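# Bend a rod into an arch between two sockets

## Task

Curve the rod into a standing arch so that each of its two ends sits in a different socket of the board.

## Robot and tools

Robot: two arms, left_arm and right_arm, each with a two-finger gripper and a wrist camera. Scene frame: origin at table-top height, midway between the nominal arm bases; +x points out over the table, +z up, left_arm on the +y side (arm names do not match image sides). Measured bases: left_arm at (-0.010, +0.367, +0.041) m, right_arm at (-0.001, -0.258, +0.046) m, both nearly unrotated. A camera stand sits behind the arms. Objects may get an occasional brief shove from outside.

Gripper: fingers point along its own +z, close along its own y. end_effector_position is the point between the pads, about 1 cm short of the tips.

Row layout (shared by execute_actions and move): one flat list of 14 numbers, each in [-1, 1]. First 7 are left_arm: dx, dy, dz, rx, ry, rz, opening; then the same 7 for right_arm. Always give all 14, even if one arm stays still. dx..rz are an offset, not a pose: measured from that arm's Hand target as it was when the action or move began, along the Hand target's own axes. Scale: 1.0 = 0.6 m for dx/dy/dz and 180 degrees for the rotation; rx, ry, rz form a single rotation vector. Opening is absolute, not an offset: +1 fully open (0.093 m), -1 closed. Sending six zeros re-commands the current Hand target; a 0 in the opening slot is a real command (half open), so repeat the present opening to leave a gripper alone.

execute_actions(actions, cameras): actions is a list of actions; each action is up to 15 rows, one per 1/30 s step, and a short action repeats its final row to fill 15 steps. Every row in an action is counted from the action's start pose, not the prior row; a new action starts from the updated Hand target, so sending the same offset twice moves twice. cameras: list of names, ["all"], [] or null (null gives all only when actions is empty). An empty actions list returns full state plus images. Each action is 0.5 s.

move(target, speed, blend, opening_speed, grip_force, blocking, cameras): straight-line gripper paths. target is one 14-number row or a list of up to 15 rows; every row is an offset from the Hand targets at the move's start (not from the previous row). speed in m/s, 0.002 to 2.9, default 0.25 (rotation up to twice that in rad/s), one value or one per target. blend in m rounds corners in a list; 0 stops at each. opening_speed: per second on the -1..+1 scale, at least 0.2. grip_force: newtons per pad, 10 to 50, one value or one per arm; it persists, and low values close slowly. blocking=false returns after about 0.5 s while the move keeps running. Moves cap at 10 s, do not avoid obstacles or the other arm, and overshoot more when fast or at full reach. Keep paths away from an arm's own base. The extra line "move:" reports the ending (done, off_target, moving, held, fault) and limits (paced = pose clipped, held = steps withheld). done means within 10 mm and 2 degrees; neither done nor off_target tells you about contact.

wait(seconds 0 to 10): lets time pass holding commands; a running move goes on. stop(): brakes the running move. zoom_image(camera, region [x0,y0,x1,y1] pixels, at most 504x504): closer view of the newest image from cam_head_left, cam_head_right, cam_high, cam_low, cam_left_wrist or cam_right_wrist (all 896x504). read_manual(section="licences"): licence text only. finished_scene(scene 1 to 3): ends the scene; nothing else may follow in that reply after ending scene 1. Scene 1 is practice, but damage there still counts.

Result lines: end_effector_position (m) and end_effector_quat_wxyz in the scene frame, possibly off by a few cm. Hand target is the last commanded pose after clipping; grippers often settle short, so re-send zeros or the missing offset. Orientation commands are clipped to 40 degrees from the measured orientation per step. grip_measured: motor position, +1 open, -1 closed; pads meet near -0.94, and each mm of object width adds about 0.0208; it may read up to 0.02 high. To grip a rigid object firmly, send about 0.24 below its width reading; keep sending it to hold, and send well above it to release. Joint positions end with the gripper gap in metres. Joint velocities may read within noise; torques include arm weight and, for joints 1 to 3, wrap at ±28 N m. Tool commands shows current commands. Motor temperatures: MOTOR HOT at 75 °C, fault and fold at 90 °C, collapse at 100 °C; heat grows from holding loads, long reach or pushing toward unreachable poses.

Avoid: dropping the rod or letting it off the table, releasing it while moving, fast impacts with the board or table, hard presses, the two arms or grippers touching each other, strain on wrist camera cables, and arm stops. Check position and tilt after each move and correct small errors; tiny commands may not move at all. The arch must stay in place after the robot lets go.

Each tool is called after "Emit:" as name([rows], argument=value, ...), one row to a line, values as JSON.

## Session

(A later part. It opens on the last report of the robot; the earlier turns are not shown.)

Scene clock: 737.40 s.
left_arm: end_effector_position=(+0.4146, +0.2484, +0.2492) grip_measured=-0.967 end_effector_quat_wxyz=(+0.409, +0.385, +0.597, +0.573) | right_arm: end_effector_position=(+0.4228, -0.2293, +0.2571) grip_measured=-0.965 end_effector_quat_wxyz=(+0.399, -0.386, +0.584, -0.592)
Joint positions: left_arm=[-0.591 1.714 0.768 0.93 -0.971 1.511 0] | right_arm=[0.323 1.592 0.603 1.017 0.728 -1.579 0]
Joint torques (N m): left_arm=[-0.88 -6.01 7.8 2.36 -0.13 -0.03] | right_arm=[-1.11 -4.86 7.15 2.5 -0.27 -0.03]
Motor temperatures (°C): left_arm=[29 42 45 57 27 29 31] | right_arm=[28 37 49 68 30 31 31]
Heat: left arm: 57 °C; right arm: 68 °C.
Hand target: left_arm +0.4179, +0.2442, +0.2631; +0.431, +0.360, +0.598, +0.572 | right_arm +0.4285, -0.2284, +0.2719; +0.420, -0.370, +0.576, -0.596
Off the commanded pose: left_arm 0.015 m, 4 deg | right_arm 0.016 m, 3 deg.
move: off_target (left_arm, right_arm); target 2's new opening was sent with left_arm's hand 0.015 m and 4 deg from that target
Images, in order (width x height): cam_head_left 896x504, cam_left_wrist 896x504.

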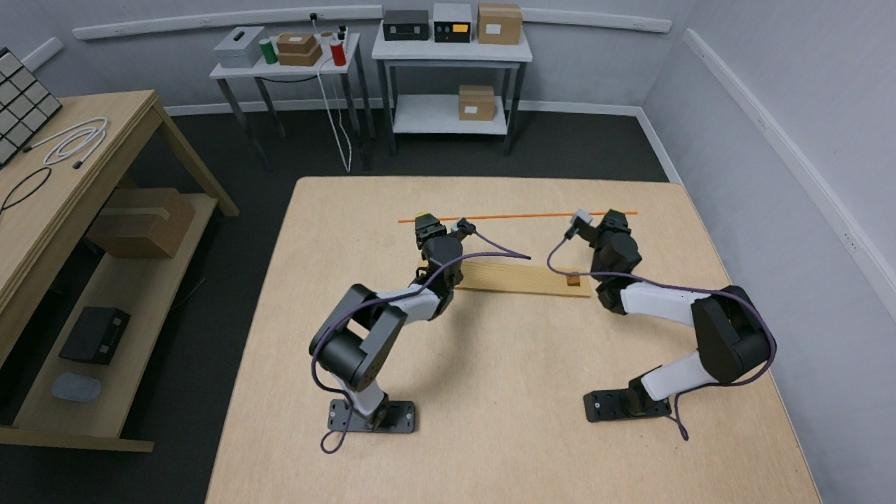

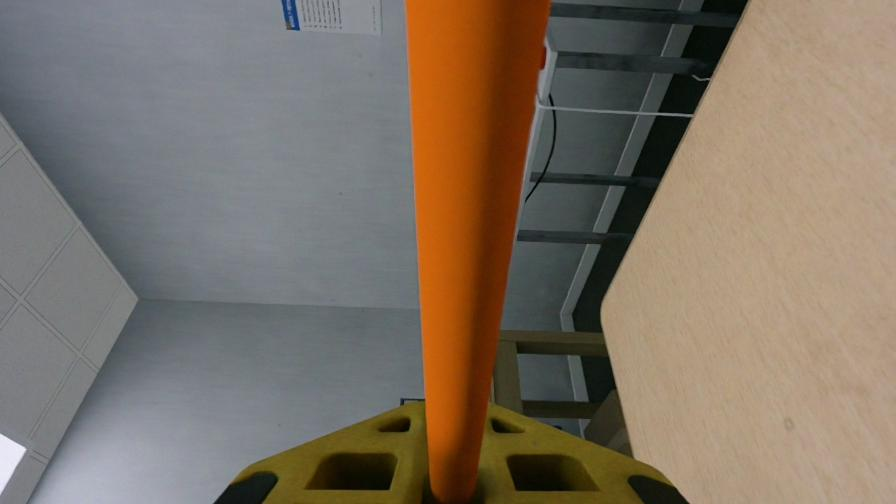

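Emit:
move([
  [-0.0062,-0.0006,-0.0025,0.0308,0.0052,-0.0773,-1,-0.0062,0.0001,-0.0025,-0.0312,0.0062,0.0771,-1],
  [-0.0262,-0.0024,-0.0106,0.0637,0.0107,-0.1597,-1,-0.0263,0.0004,-0.0106,-0.0644,0.0128,0.1593,-1],
], speed=0.09, blend=[0.01,0], cameras=["cam_head_left","cam_low"])

Scene clock: 762.97 s.
left_arm: end_effector_position=(+0.4120, +0.2357, +0.2288) grip_measured=-0.975 end_effector_quat_wxyz=(+0.462, +0.273, +0.733, +0.419) | right_arm: end_effector_position=(+0.4231, -0.2182, +0.2404) grip_measured=-0.965 end_effector_quat_wxyz=(+0.460, -0.280, +0.723, -0.434)
Joint positions: left_arm=[-0.617 1.656 0.91 0.347 -0.961 0.761 0] | right_arm=[0.348 1.502 0.726 0.503 0.728 -0.942 0]
Joint torques (N m): left_arm=[-0.79 -9.59 9.51 2.22 -0.1 -0.32] | right_arm=[0.32 -7.45 9.09 2.24 -0.01 0.36]
Motor temperatures (°C): left_arm=[29 41 47 55 27 29 33] | right_arm=[27 38 50 68 30 31 31]
Heat: left arm: 55 °C; right arm: 68 °C.
Hand target: left_arm +0.4179, +0.2271, +0.2631; +0.512, +0.232, +0.729, +0.391 | right_arm +0.4285, -0.2114, +0.2719; +0.504, -0.244, +0.714, -0.420
Off the commanded pose: left_arm 0.036 m, 8 deg | right_arm 0.033 m, 7 deg.
move: off_target (left_arm, right_arm)
Images, in order (width x height): cam_head_left 896x504, cam_low 896x504.

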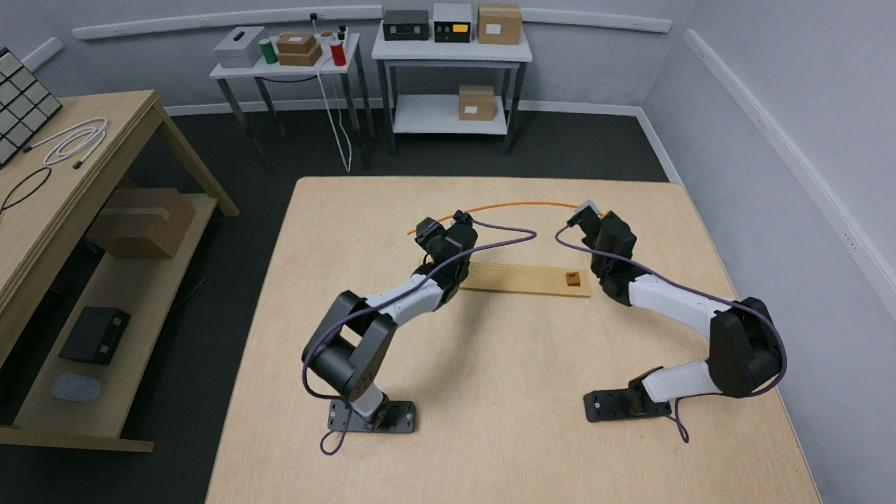

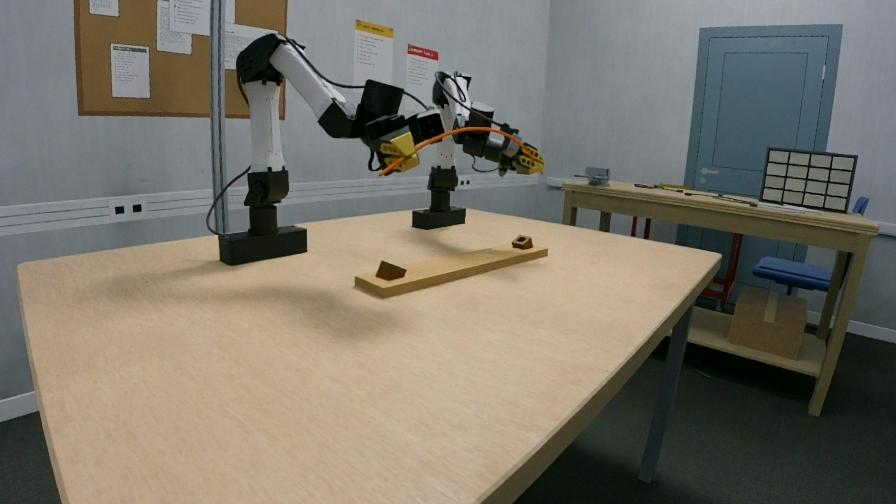

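Emit:
move(target=[0.0148,-0.1337,-0.0173,0.1058,-0.0202,-0.1259,-1,0.0238,0.1563,-0.1173,-0.0584,0.0351,0.1666,-1], speed=0.08, cameras=["cam_head_left","cam_head_right","cam_high","cam_low"])

Scene clock: 798.37 s.
left_arm: end_effector_position=(+0.4072, +0.2027, +0.1920) grip_measured=-0.975 end_effector_quat_wxyz=(+0.528, +0.183, +0.804, +0.203) | right_arm: end_effector_position=(+0.3640, -0.1663, +0.1854) grip_measured=-0.965 end_effector_quat_wxyz=(+0.501, -0.082, +0.819, -0.269)
Joint positions: left_arm=[-0.617 1.647 0.866 0.292 -0.699 0.26 0] | right_arm=[0.594 1.47 0.666 0.193 0.906 -0.09 0]
Joint torques (N m): left_arm=[-1.58 -6.05 5.56 2.69 0.37 -0.32] | right_arm=[1.83 -6.48 5.37 2.29 -0.22 0.32]
Motor temperatures (°C): left_arm=[29 47 47 54 27 29 33] | right_arm=[28 40 52 65 30 31 32]
Heat: left arm: 54 °C; right arm: 65 °C.
Hand target: left_arm +0.4098, +0.1831, +0.1951; +0.556, +0.178, +0.798, +0.150 | right_arm +0.3651, -0.1481, +0.1951; +0.531, -0.073, +0.814, -0.222
Off the commanded pose: left_arm 0.020 m, 7 deg | right_arm 0.021 m, 7 deg.
move: off_target (left_arm, right_arm)
Images, in order (width x height): cam_head_left 896x504, cam_head_right 896x504, cam_high 896x504, cam_low 896x504.

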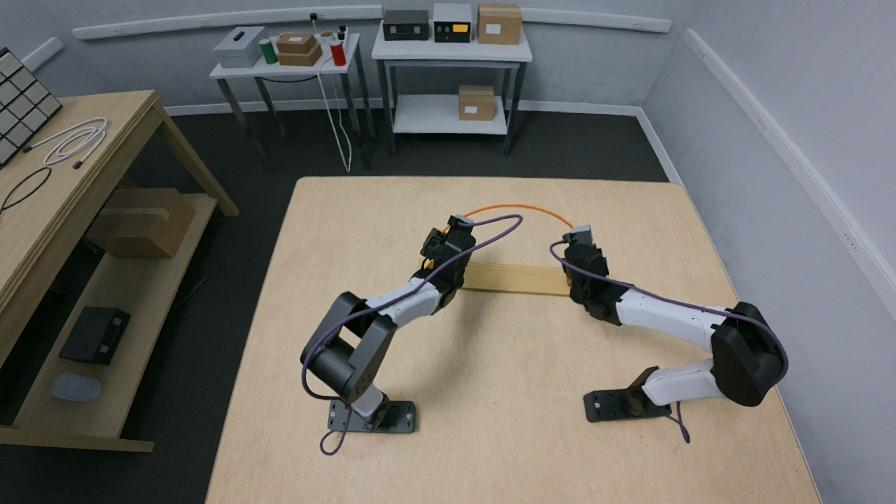

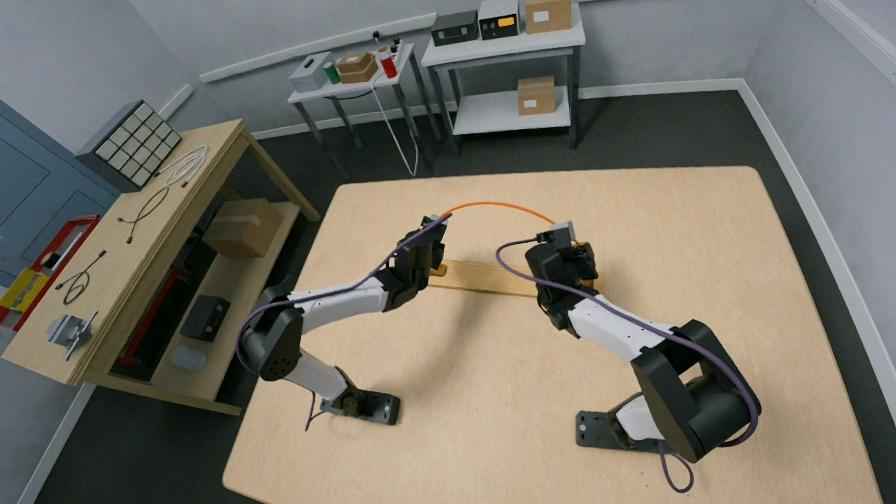

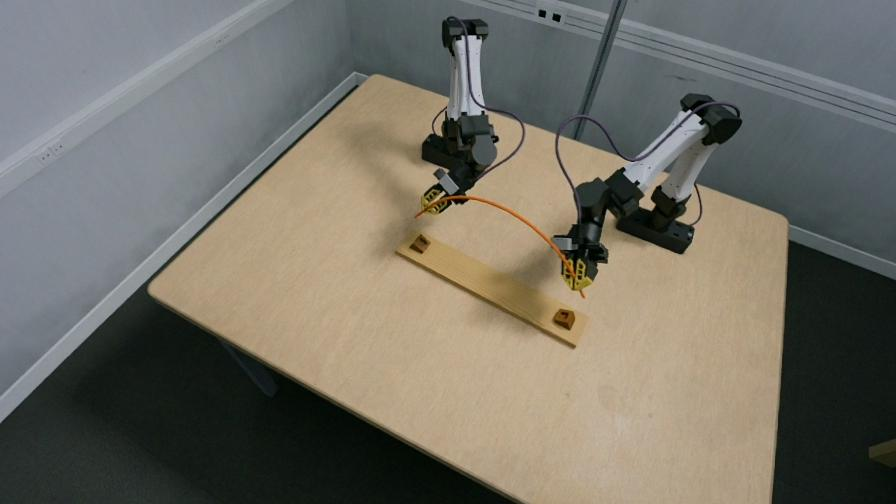

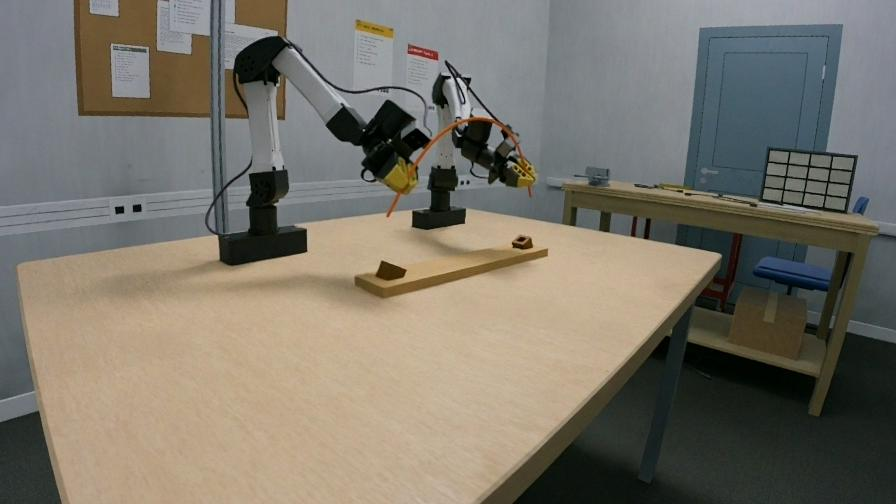

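Emit:
move(target=[0.0667,-0.0603,0.0287,0,0,0,-1,0.0598,0.0573,0.0245,0,0,0,-1], speed=0.06, cameras=["cam_head_left","cam_high","cam_low","cam_head_right"])

Emit:
zoom_image(camera="cam_low", region=[330, 90, 582, 310])

Emit:
zoom_image(camera="cam_high", region=[380, 150, 620, 360])

Emit:
zoom_image(camera="cam_head_left", region=[400, 180, 630, 310])

Scene clock: 818.90 s.
left_arm: end_effector_position=(+0.4095, +0.1961, +0.1368) grip_measured=-0.975 end_effector_quat_wxyz=(+0.530, +0.170, +0.806, +0.201) | right_arm: end_effector_position=(+0.3613, -0.1608, +0.1416) grip_measured=-0.965 end_effector_quat_wxyz=(+0.496, -0.072, +0.819, -0.278)
Joint positions: left_arm=[-0.633 1.818 0.796 0.524 -0.726 0.224 0] | right_arm=[0.625 1.623 0.606 0.359 0.955 -0.036 0]
Joint torques (N m): left_arm=[-3.22 -6.61 5.11 2.64 0.35 -0.15] | right_arm=[2.45 -4.72 4.82 2.61 -0.33 0.18]
Motor temperatures (°C): left_arm=[30 43 46 55 28 29 33] | right_arm=[28 40 49 64 30 31 32]
Heat: left arm: 55 °C; right arm: 64 °C.
Hand target: left_arm +0.4091, +0.1698, +0.1402; +0.556, +0.178, +0.798, +0.151 | right_arm +0.3670, -0.1344, +0.1452; +0.532, -0.073, +0.814, -0.222
Off the commanded pose: left_arm 0.027 m, 7 deg | right_arm 0.027 m, 8 deg.
move: off_target (left_arm, right_arm)
Images, in order (width x height): cam_head_left 896x504, cam_head_right 896x504, cam_high 896x504, cam_low 896x504.

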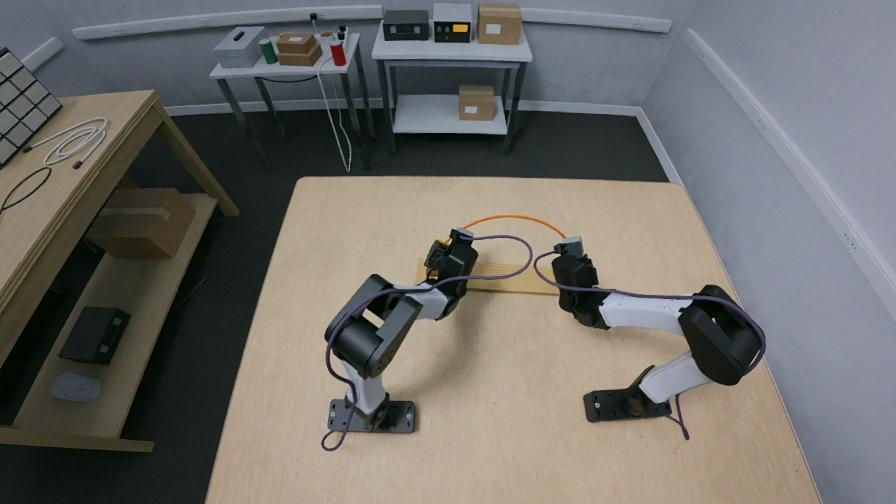

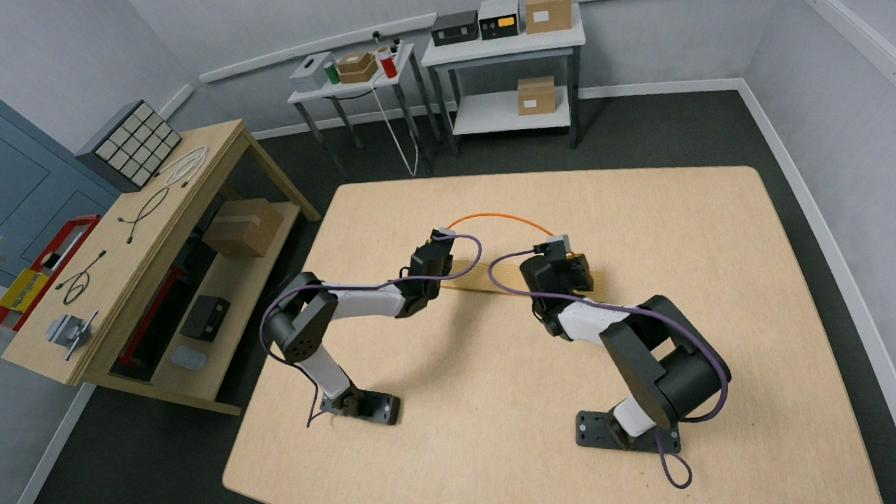

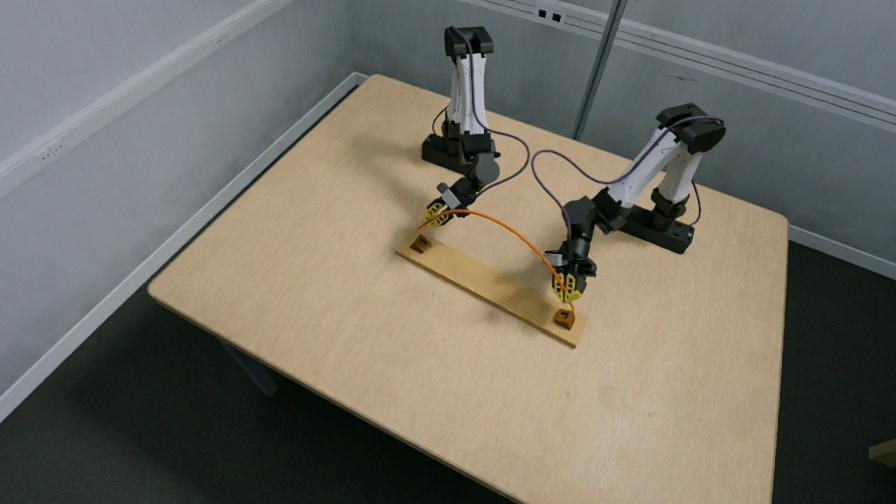

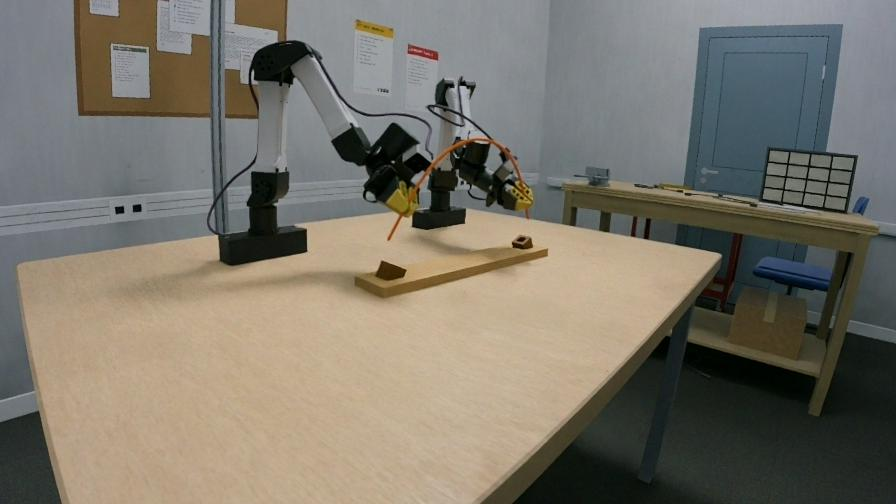

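Scaled by 2.000 from the camera's 896x504 image, which has a finer 1280x720 frame.

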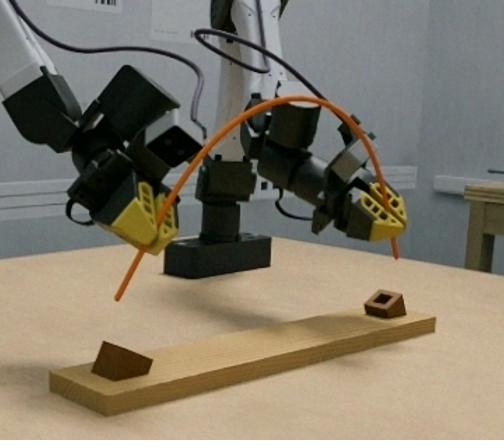

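Scaled by 2.100 from the camera's 896x504 image, which has a finer 1280x720 frame.

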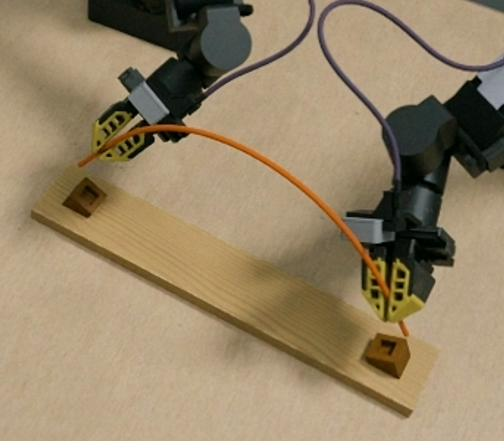

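Scaled by 2.191 from the camera's 896x504 image, which has a finer 1280x720 frame.

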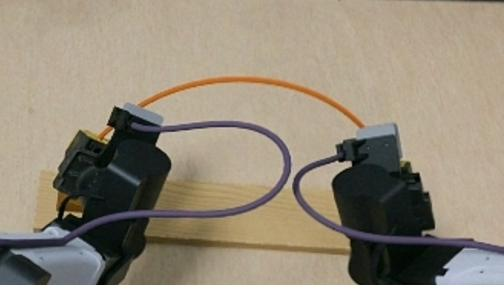

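Emit:
move(target=[0.034,-0.0283,0.0027,-0.0112,-0.0249,-0.0045,-1,0.0263,0.0352,0.0125,0.0113,-0.0249,0.0046,-1], speed=0.05, cameras=["cam_head_left","cam_high","cam_low","cam_head_right"])

Emit:
zoom_image(camera="cam_low", region=[340, 160, 560, 310])

Emit:
zoom_image(camera="cam_high", region=[390, 190, 480, 260])

Emit:
zoom_image(camera="cam_high", region=[530, 260, 620, 330])

Scene clock: 853.20 s.
left_arm: end_effector_position=(+0.4038, +0.1937, +0.1125) grip_measured=-0.975 end_effector_quat_wxyz=(+0.570, +0.139, +0.784, +0.201) | right_arm: end_effector_position=(+0.3650, -0.1520, +0.1168) grip_measured=-0.965 end_effector_quat_wxyz=(+0.536, -0.048, +0.794, -0.284)
Joint positions: left_arm=[-0.664 1.955 0.713 0.85 -0.79 0.228 0] | right_arm=[0.659 1.82 0.551 0.727 1.032 -0.072 0]
Joint torques (N m): left_arm=[-3.63 -6.78 4.48 2.6 0.5 0.18] | right_arm=[2.77 -5.48 4.07 2.57 -0.49 -0.08]
Motor temperatures (°C): left_arm=[30 43 46 54 28 29 33] | right_arm=[28 40 46 72 30 31 32]
Heat: left arm: 54 °C; right arm: 72 °C.
Hand target: left_arm +0.4021, +0.1639, +0.1151; +0.591, +0.169, +0.774, +0.153 | right_arm +0.3695, -0.1233, +0.1202; +0.566, -0.066, +0.789, -0.229
Off the commanded pose: left_arm 0.030 m, 7 deg | right_arm 0.029 m, 7 deg.
move: off_target (left_arm, right_arm)
Images, in order (width x height): cam_head_left 896x504, cam_head_right 896x504, cam_high 896x504, cam_low 896x504.

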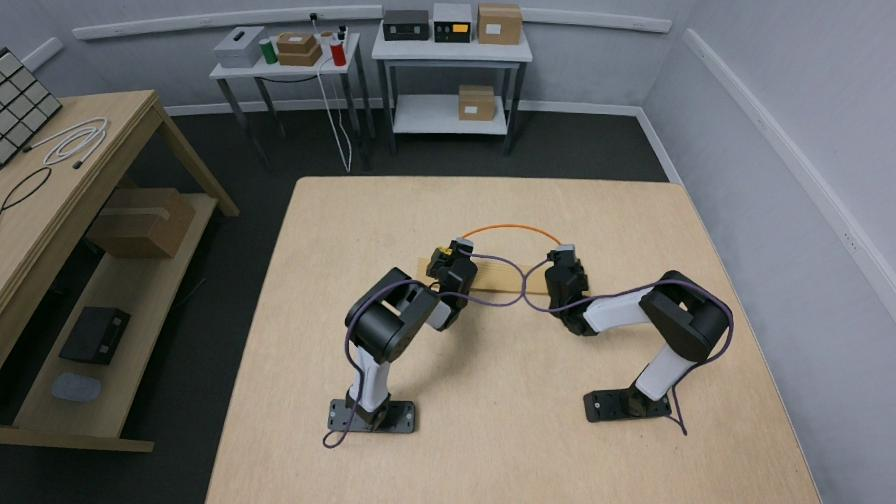

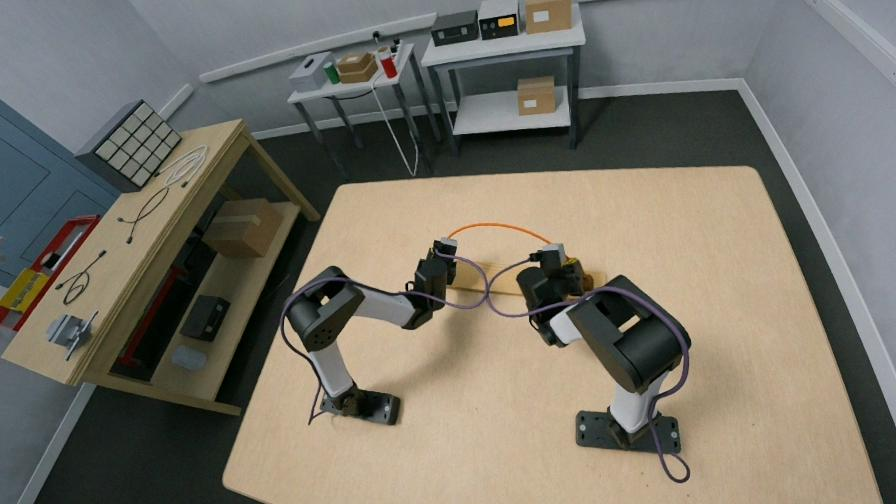

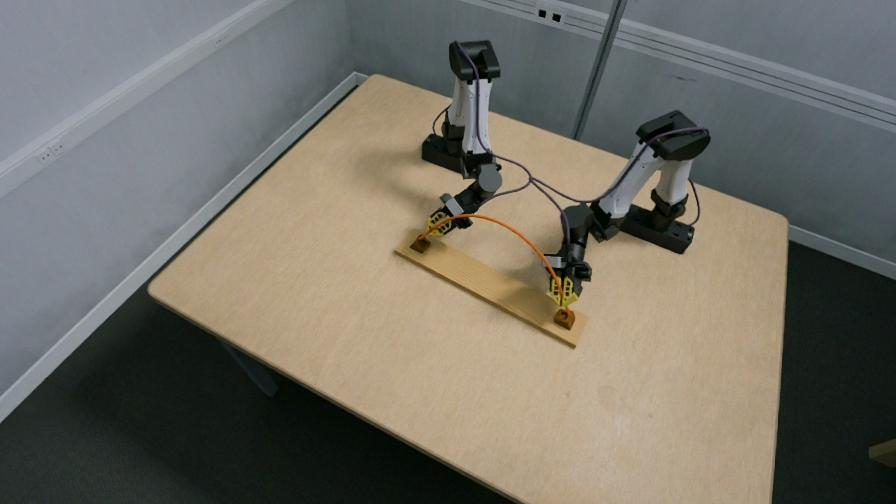

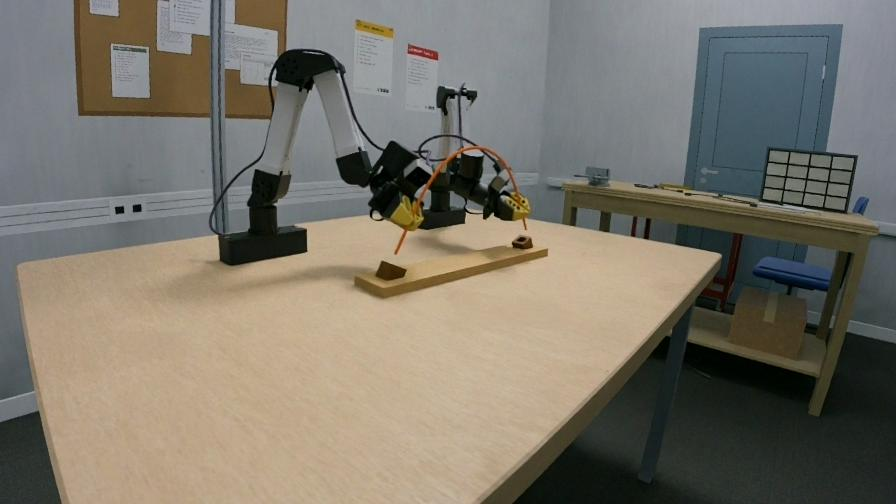

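Scaled by 2.291 from the camera's 896x504 image, which has a finer 1280x720 frame.

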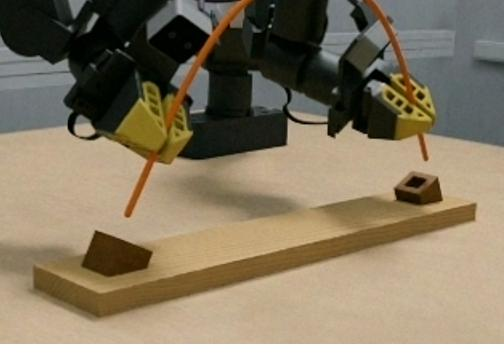

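Scaled by 5.600 from the camera's 896x504 image, which has a finer 1280x720 frame.

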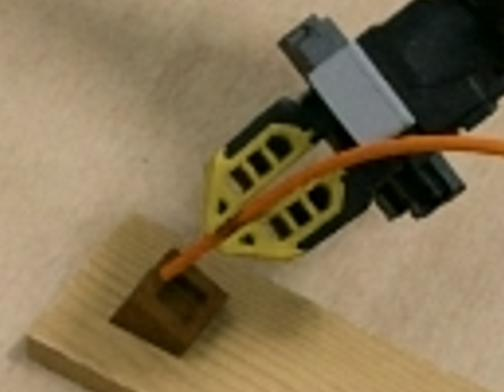

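Scaled by 5.600 from the camera's 896x504 image, which has a finer 1280x720 frame.

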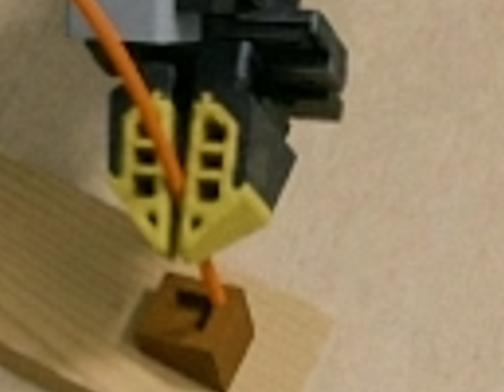

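Emit:
execute_actions(actions=[], cameras=["cam_high","cam_low","cam_head_right","cam_left_wrist","cam_right_wrist"])

Emit:
zoom_image(camera="cam_low", region=[370, 210, 430, 290])

Emit:
zoom_image(camera="cam_low", region=[490, 190, 550, 260])

Scene clock: 899.53 s.
left_arm: end_effector_position=(+0.4038, +0.1937, +0.1125) grip_measured=-0.975 end_effector_quat_wxyz=(+0.570, +0.139, +0.784, +0.201) | right_arm: end_effector_position=(+0.3651, -0.1520, +0.1168) grip_measured=-0.965 end_effector_quat_wxyz=(+0.536, -0.048, +0.794, -0.284)
Joint positions: left_arm=[-0.664 1.955 0.713 0.85 -0.79 0.228 0] | right_arm=[0.659 1.82 0.551 0.728 1.032 -0.072 0]
Joint velocities: within noise
Joint torques (N m): left_arm=[-3.64 -6.76 4.45 2.59 0.5 0.18] | right_arm=[2.78 -5.48 4.08 2.58 -0.5 -0.07]
Motor temperatures (°C): left_arm=[30 42 44 57 28 29 33] | right_arm=[29 40 45 67 30 31 32]
Heat: left arm: 57 °C; right arm: 67 °C.
Hand target: left_arm +0.4021, +0.1640, +0.1151; +0.590, +0.169, +0.774, +0.154 | right_arm +0.3695, -0.1233, +0.1202; +0.566, -0.066, +0.789, -0.229
Tool commands: left_gripper/opening=-1.0 right_gripper/opening=-1.0
Off the commanded pose: left_arm 0.030 m, 7 deg | right_arm 0.029 m, 7 deg.
Images, in order (width x height): cam_head_right 896x504, cam_high 896x504, cam_low 896x504, cam_left_wrist 896x504, cam_right_wrist 896x504.

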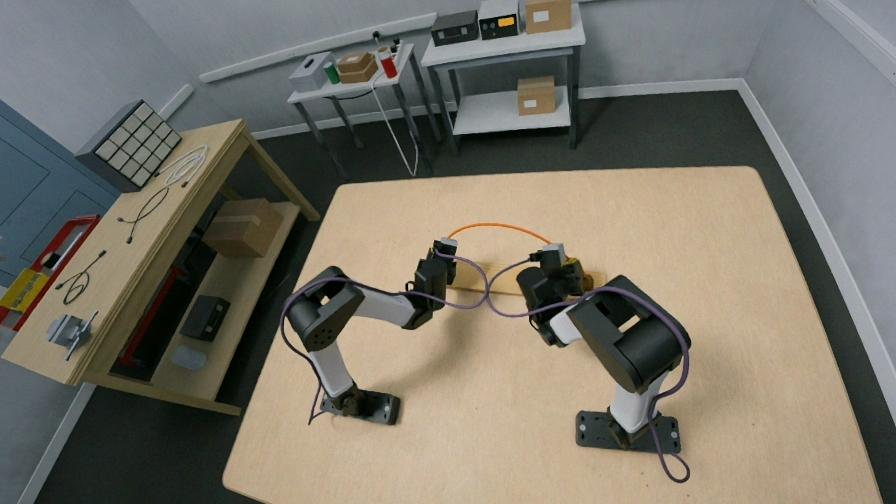

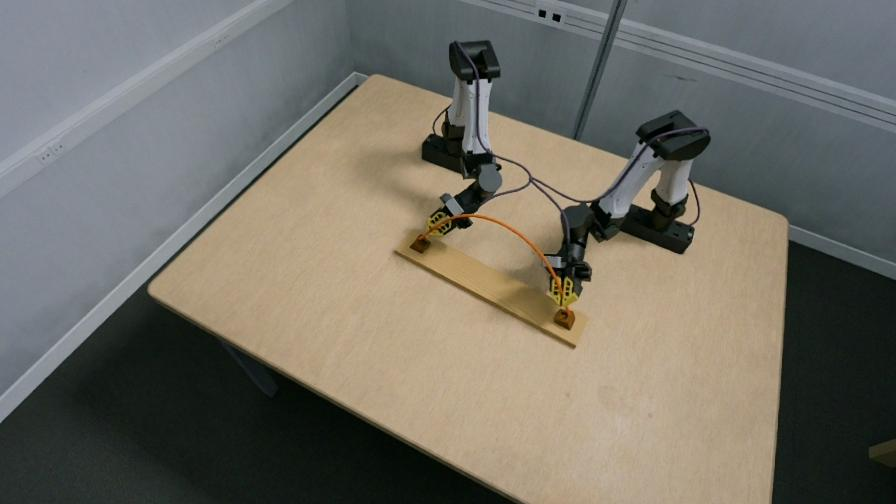

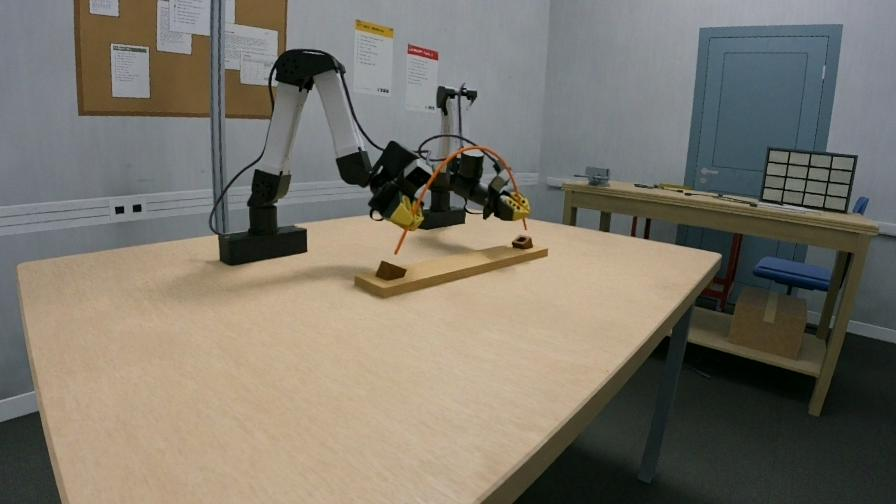

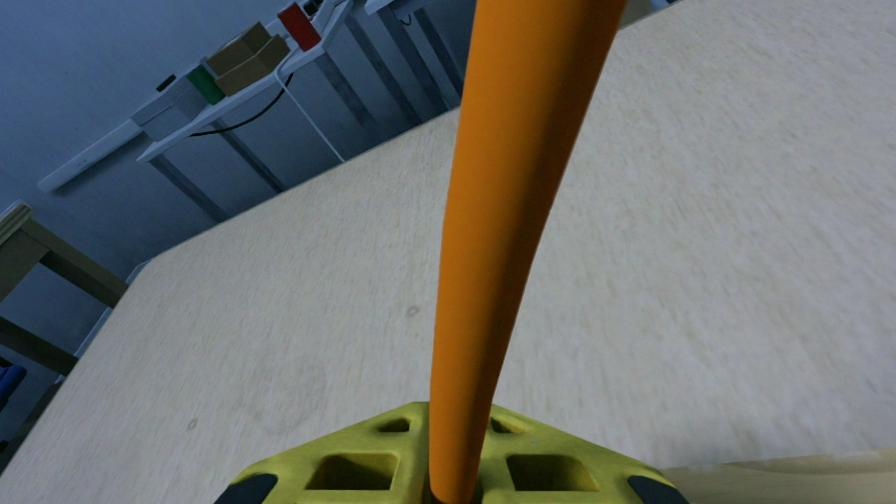

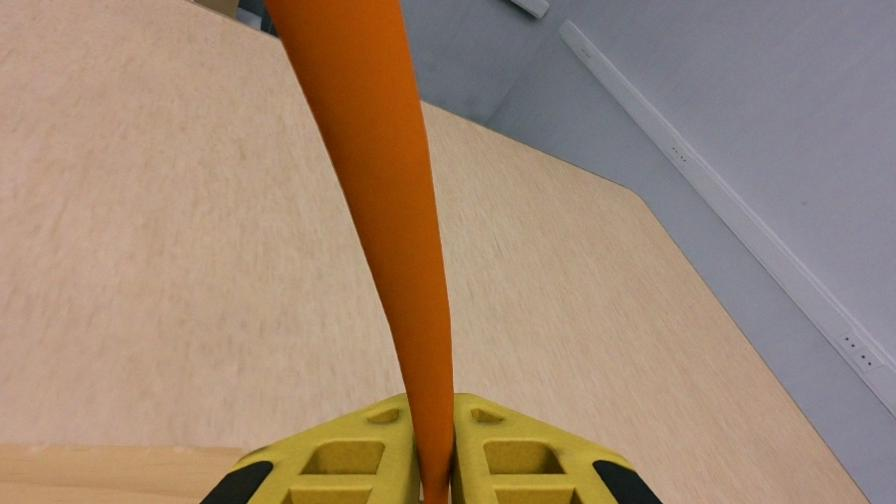

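Scaled by 6.300 from the camera's 896x504 image, which has a finer 1280x720 frame.

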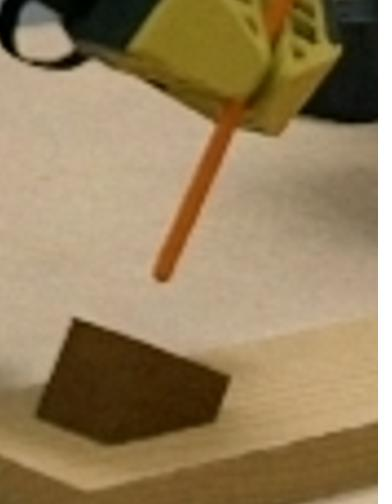

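Scaled by 7.200 from the camera's 896x504 image, which has a finer 1280x720 frame.

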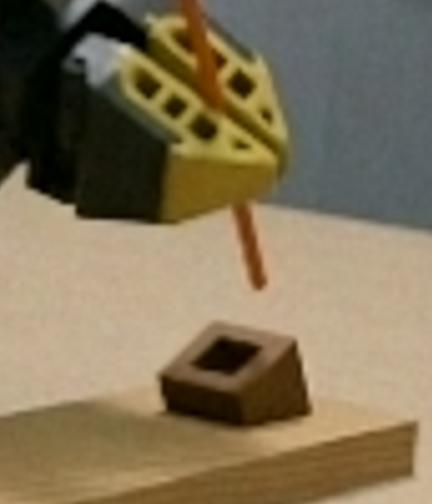

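Emit:
move(target=[0.0132,-0.0197,-0.0002,0.0084,0.001,-0.0265,-1,0.0173,0.02,0.005,-0.0083,0.0011,0.0265,-1], speed=0.04, cameras=["cam_high","cam_low"])

Emit:
zoom_image(camera="cam_low", region=[370, 210, 430, 290])

Emit:
zoom_image(camera="cam_low", region=[490, 190, 550, 260])

Emit:
zoom_image(camera="cam_high", region=[390, 210, 450, 260])

Emit:
zoom_image(camera="cam_high", region=[535, 280, 595, 340])

Scene clock: 977.10 s.
left_arm: end_effector_position=(+0.4006, +0.1886, +0.1004) grip_measured=-0.975 end_effector_quat_wxyz=(+0.570, +0.124, +0.791, +0.184) | right_arm: end_effector_position=(+0.3644, -0.1499, +0.1031) grip_measured=-0.965 end_effector_quat_wxyz=(+0.540, -0.028, +0.797, -0.269)
Joint positions: left_arm=[-0.678 1.99 0.713 0.862 -0.792 0.163 0] | right_arm=[0.665 1.875 0.551 0.761 1.033 -0.002 0]
Joint torques (N m): left_arm=[-3.54 -7.05 4.25 2.6 0.62 -0.14] | right_arm=[2.77 -5.68 4.01 2.56 -0.7 0.19]
Motor temperatures (°C): left_arm=[31 42 42 57 28 29 34] | right_arm=[29 41 44 68 30 31 32]
Heat: left arm: 57 °C; right arm: 68 °C.
Hand target: left_arm +0.3990, +0.1568, +0.1031; +0.593, +0.144, +0.783, +0.119 | right_arm +0.3705, -0.1174, +0.1052; +0.572, -0.040, +0.795, -0.195
Off the commanded pose: left_arm 0.032 m, 8 deg | right_arm 0.033 m, 9 deg.
move: off_target (left_arm, right_arm)
Images, in order (width x height): cam_high 896x504, cam_low 896x504.

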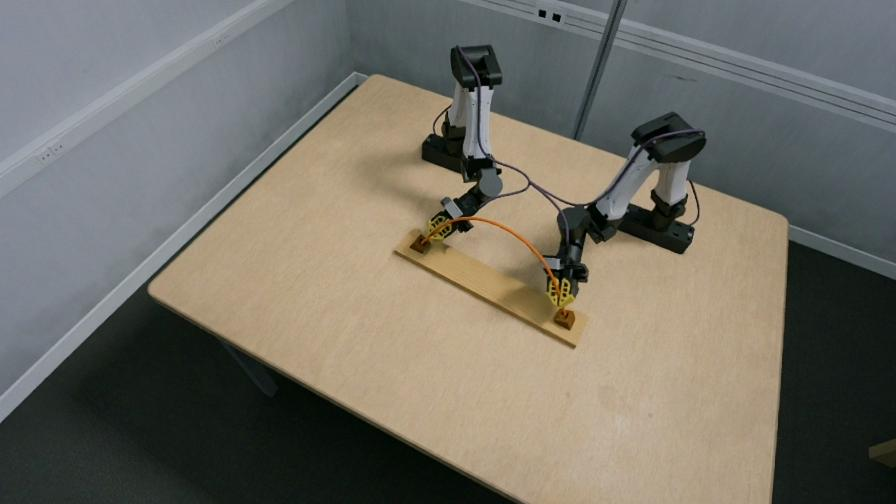

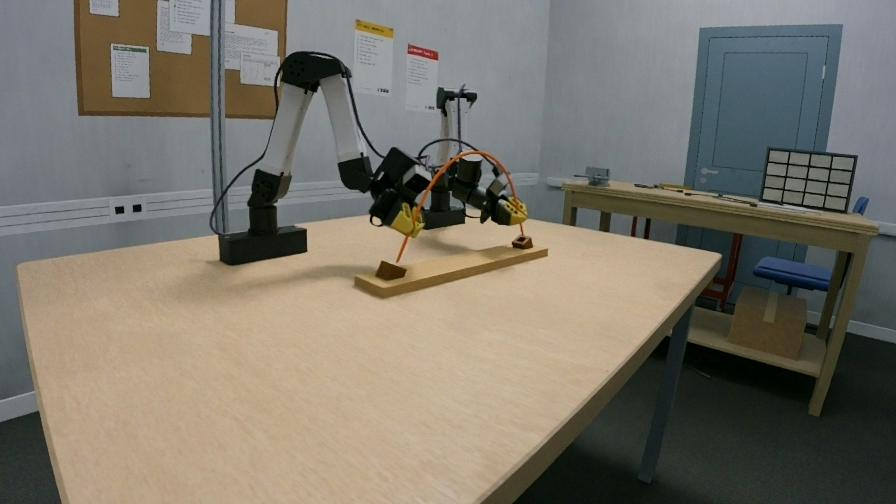

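Scaled by 6.300 from the camera's 896x504 image, which has a finer 1280x720 frame.

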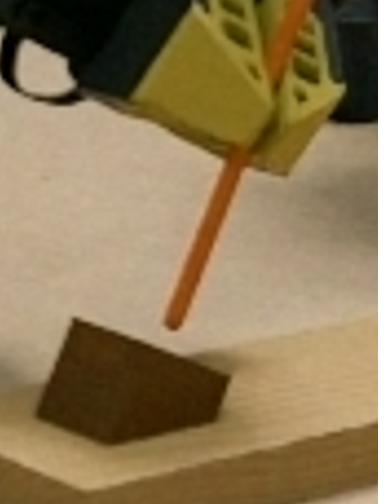

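Scaled by 7.200 from the camera's 896x504 image, which has a finer 1280x720 frame.

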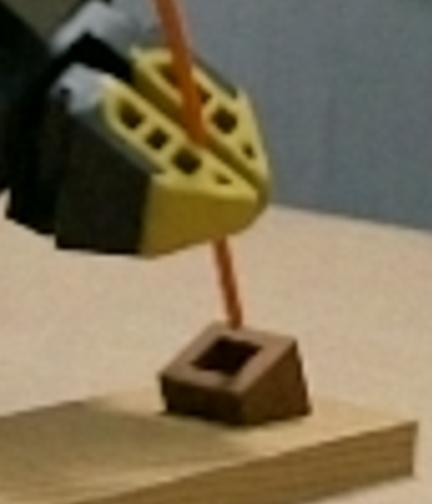

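Scaled by 8.400 from the camera's 896x504 image, which has a finer 1280x720 frame.

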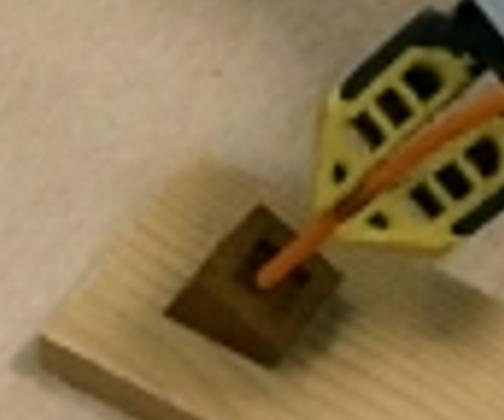

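Scaled by 8.400 from the camera's 896x504 image, which has a finer 1280x720 frame.

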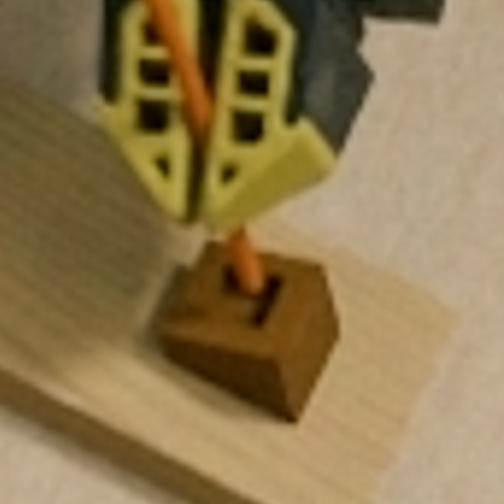

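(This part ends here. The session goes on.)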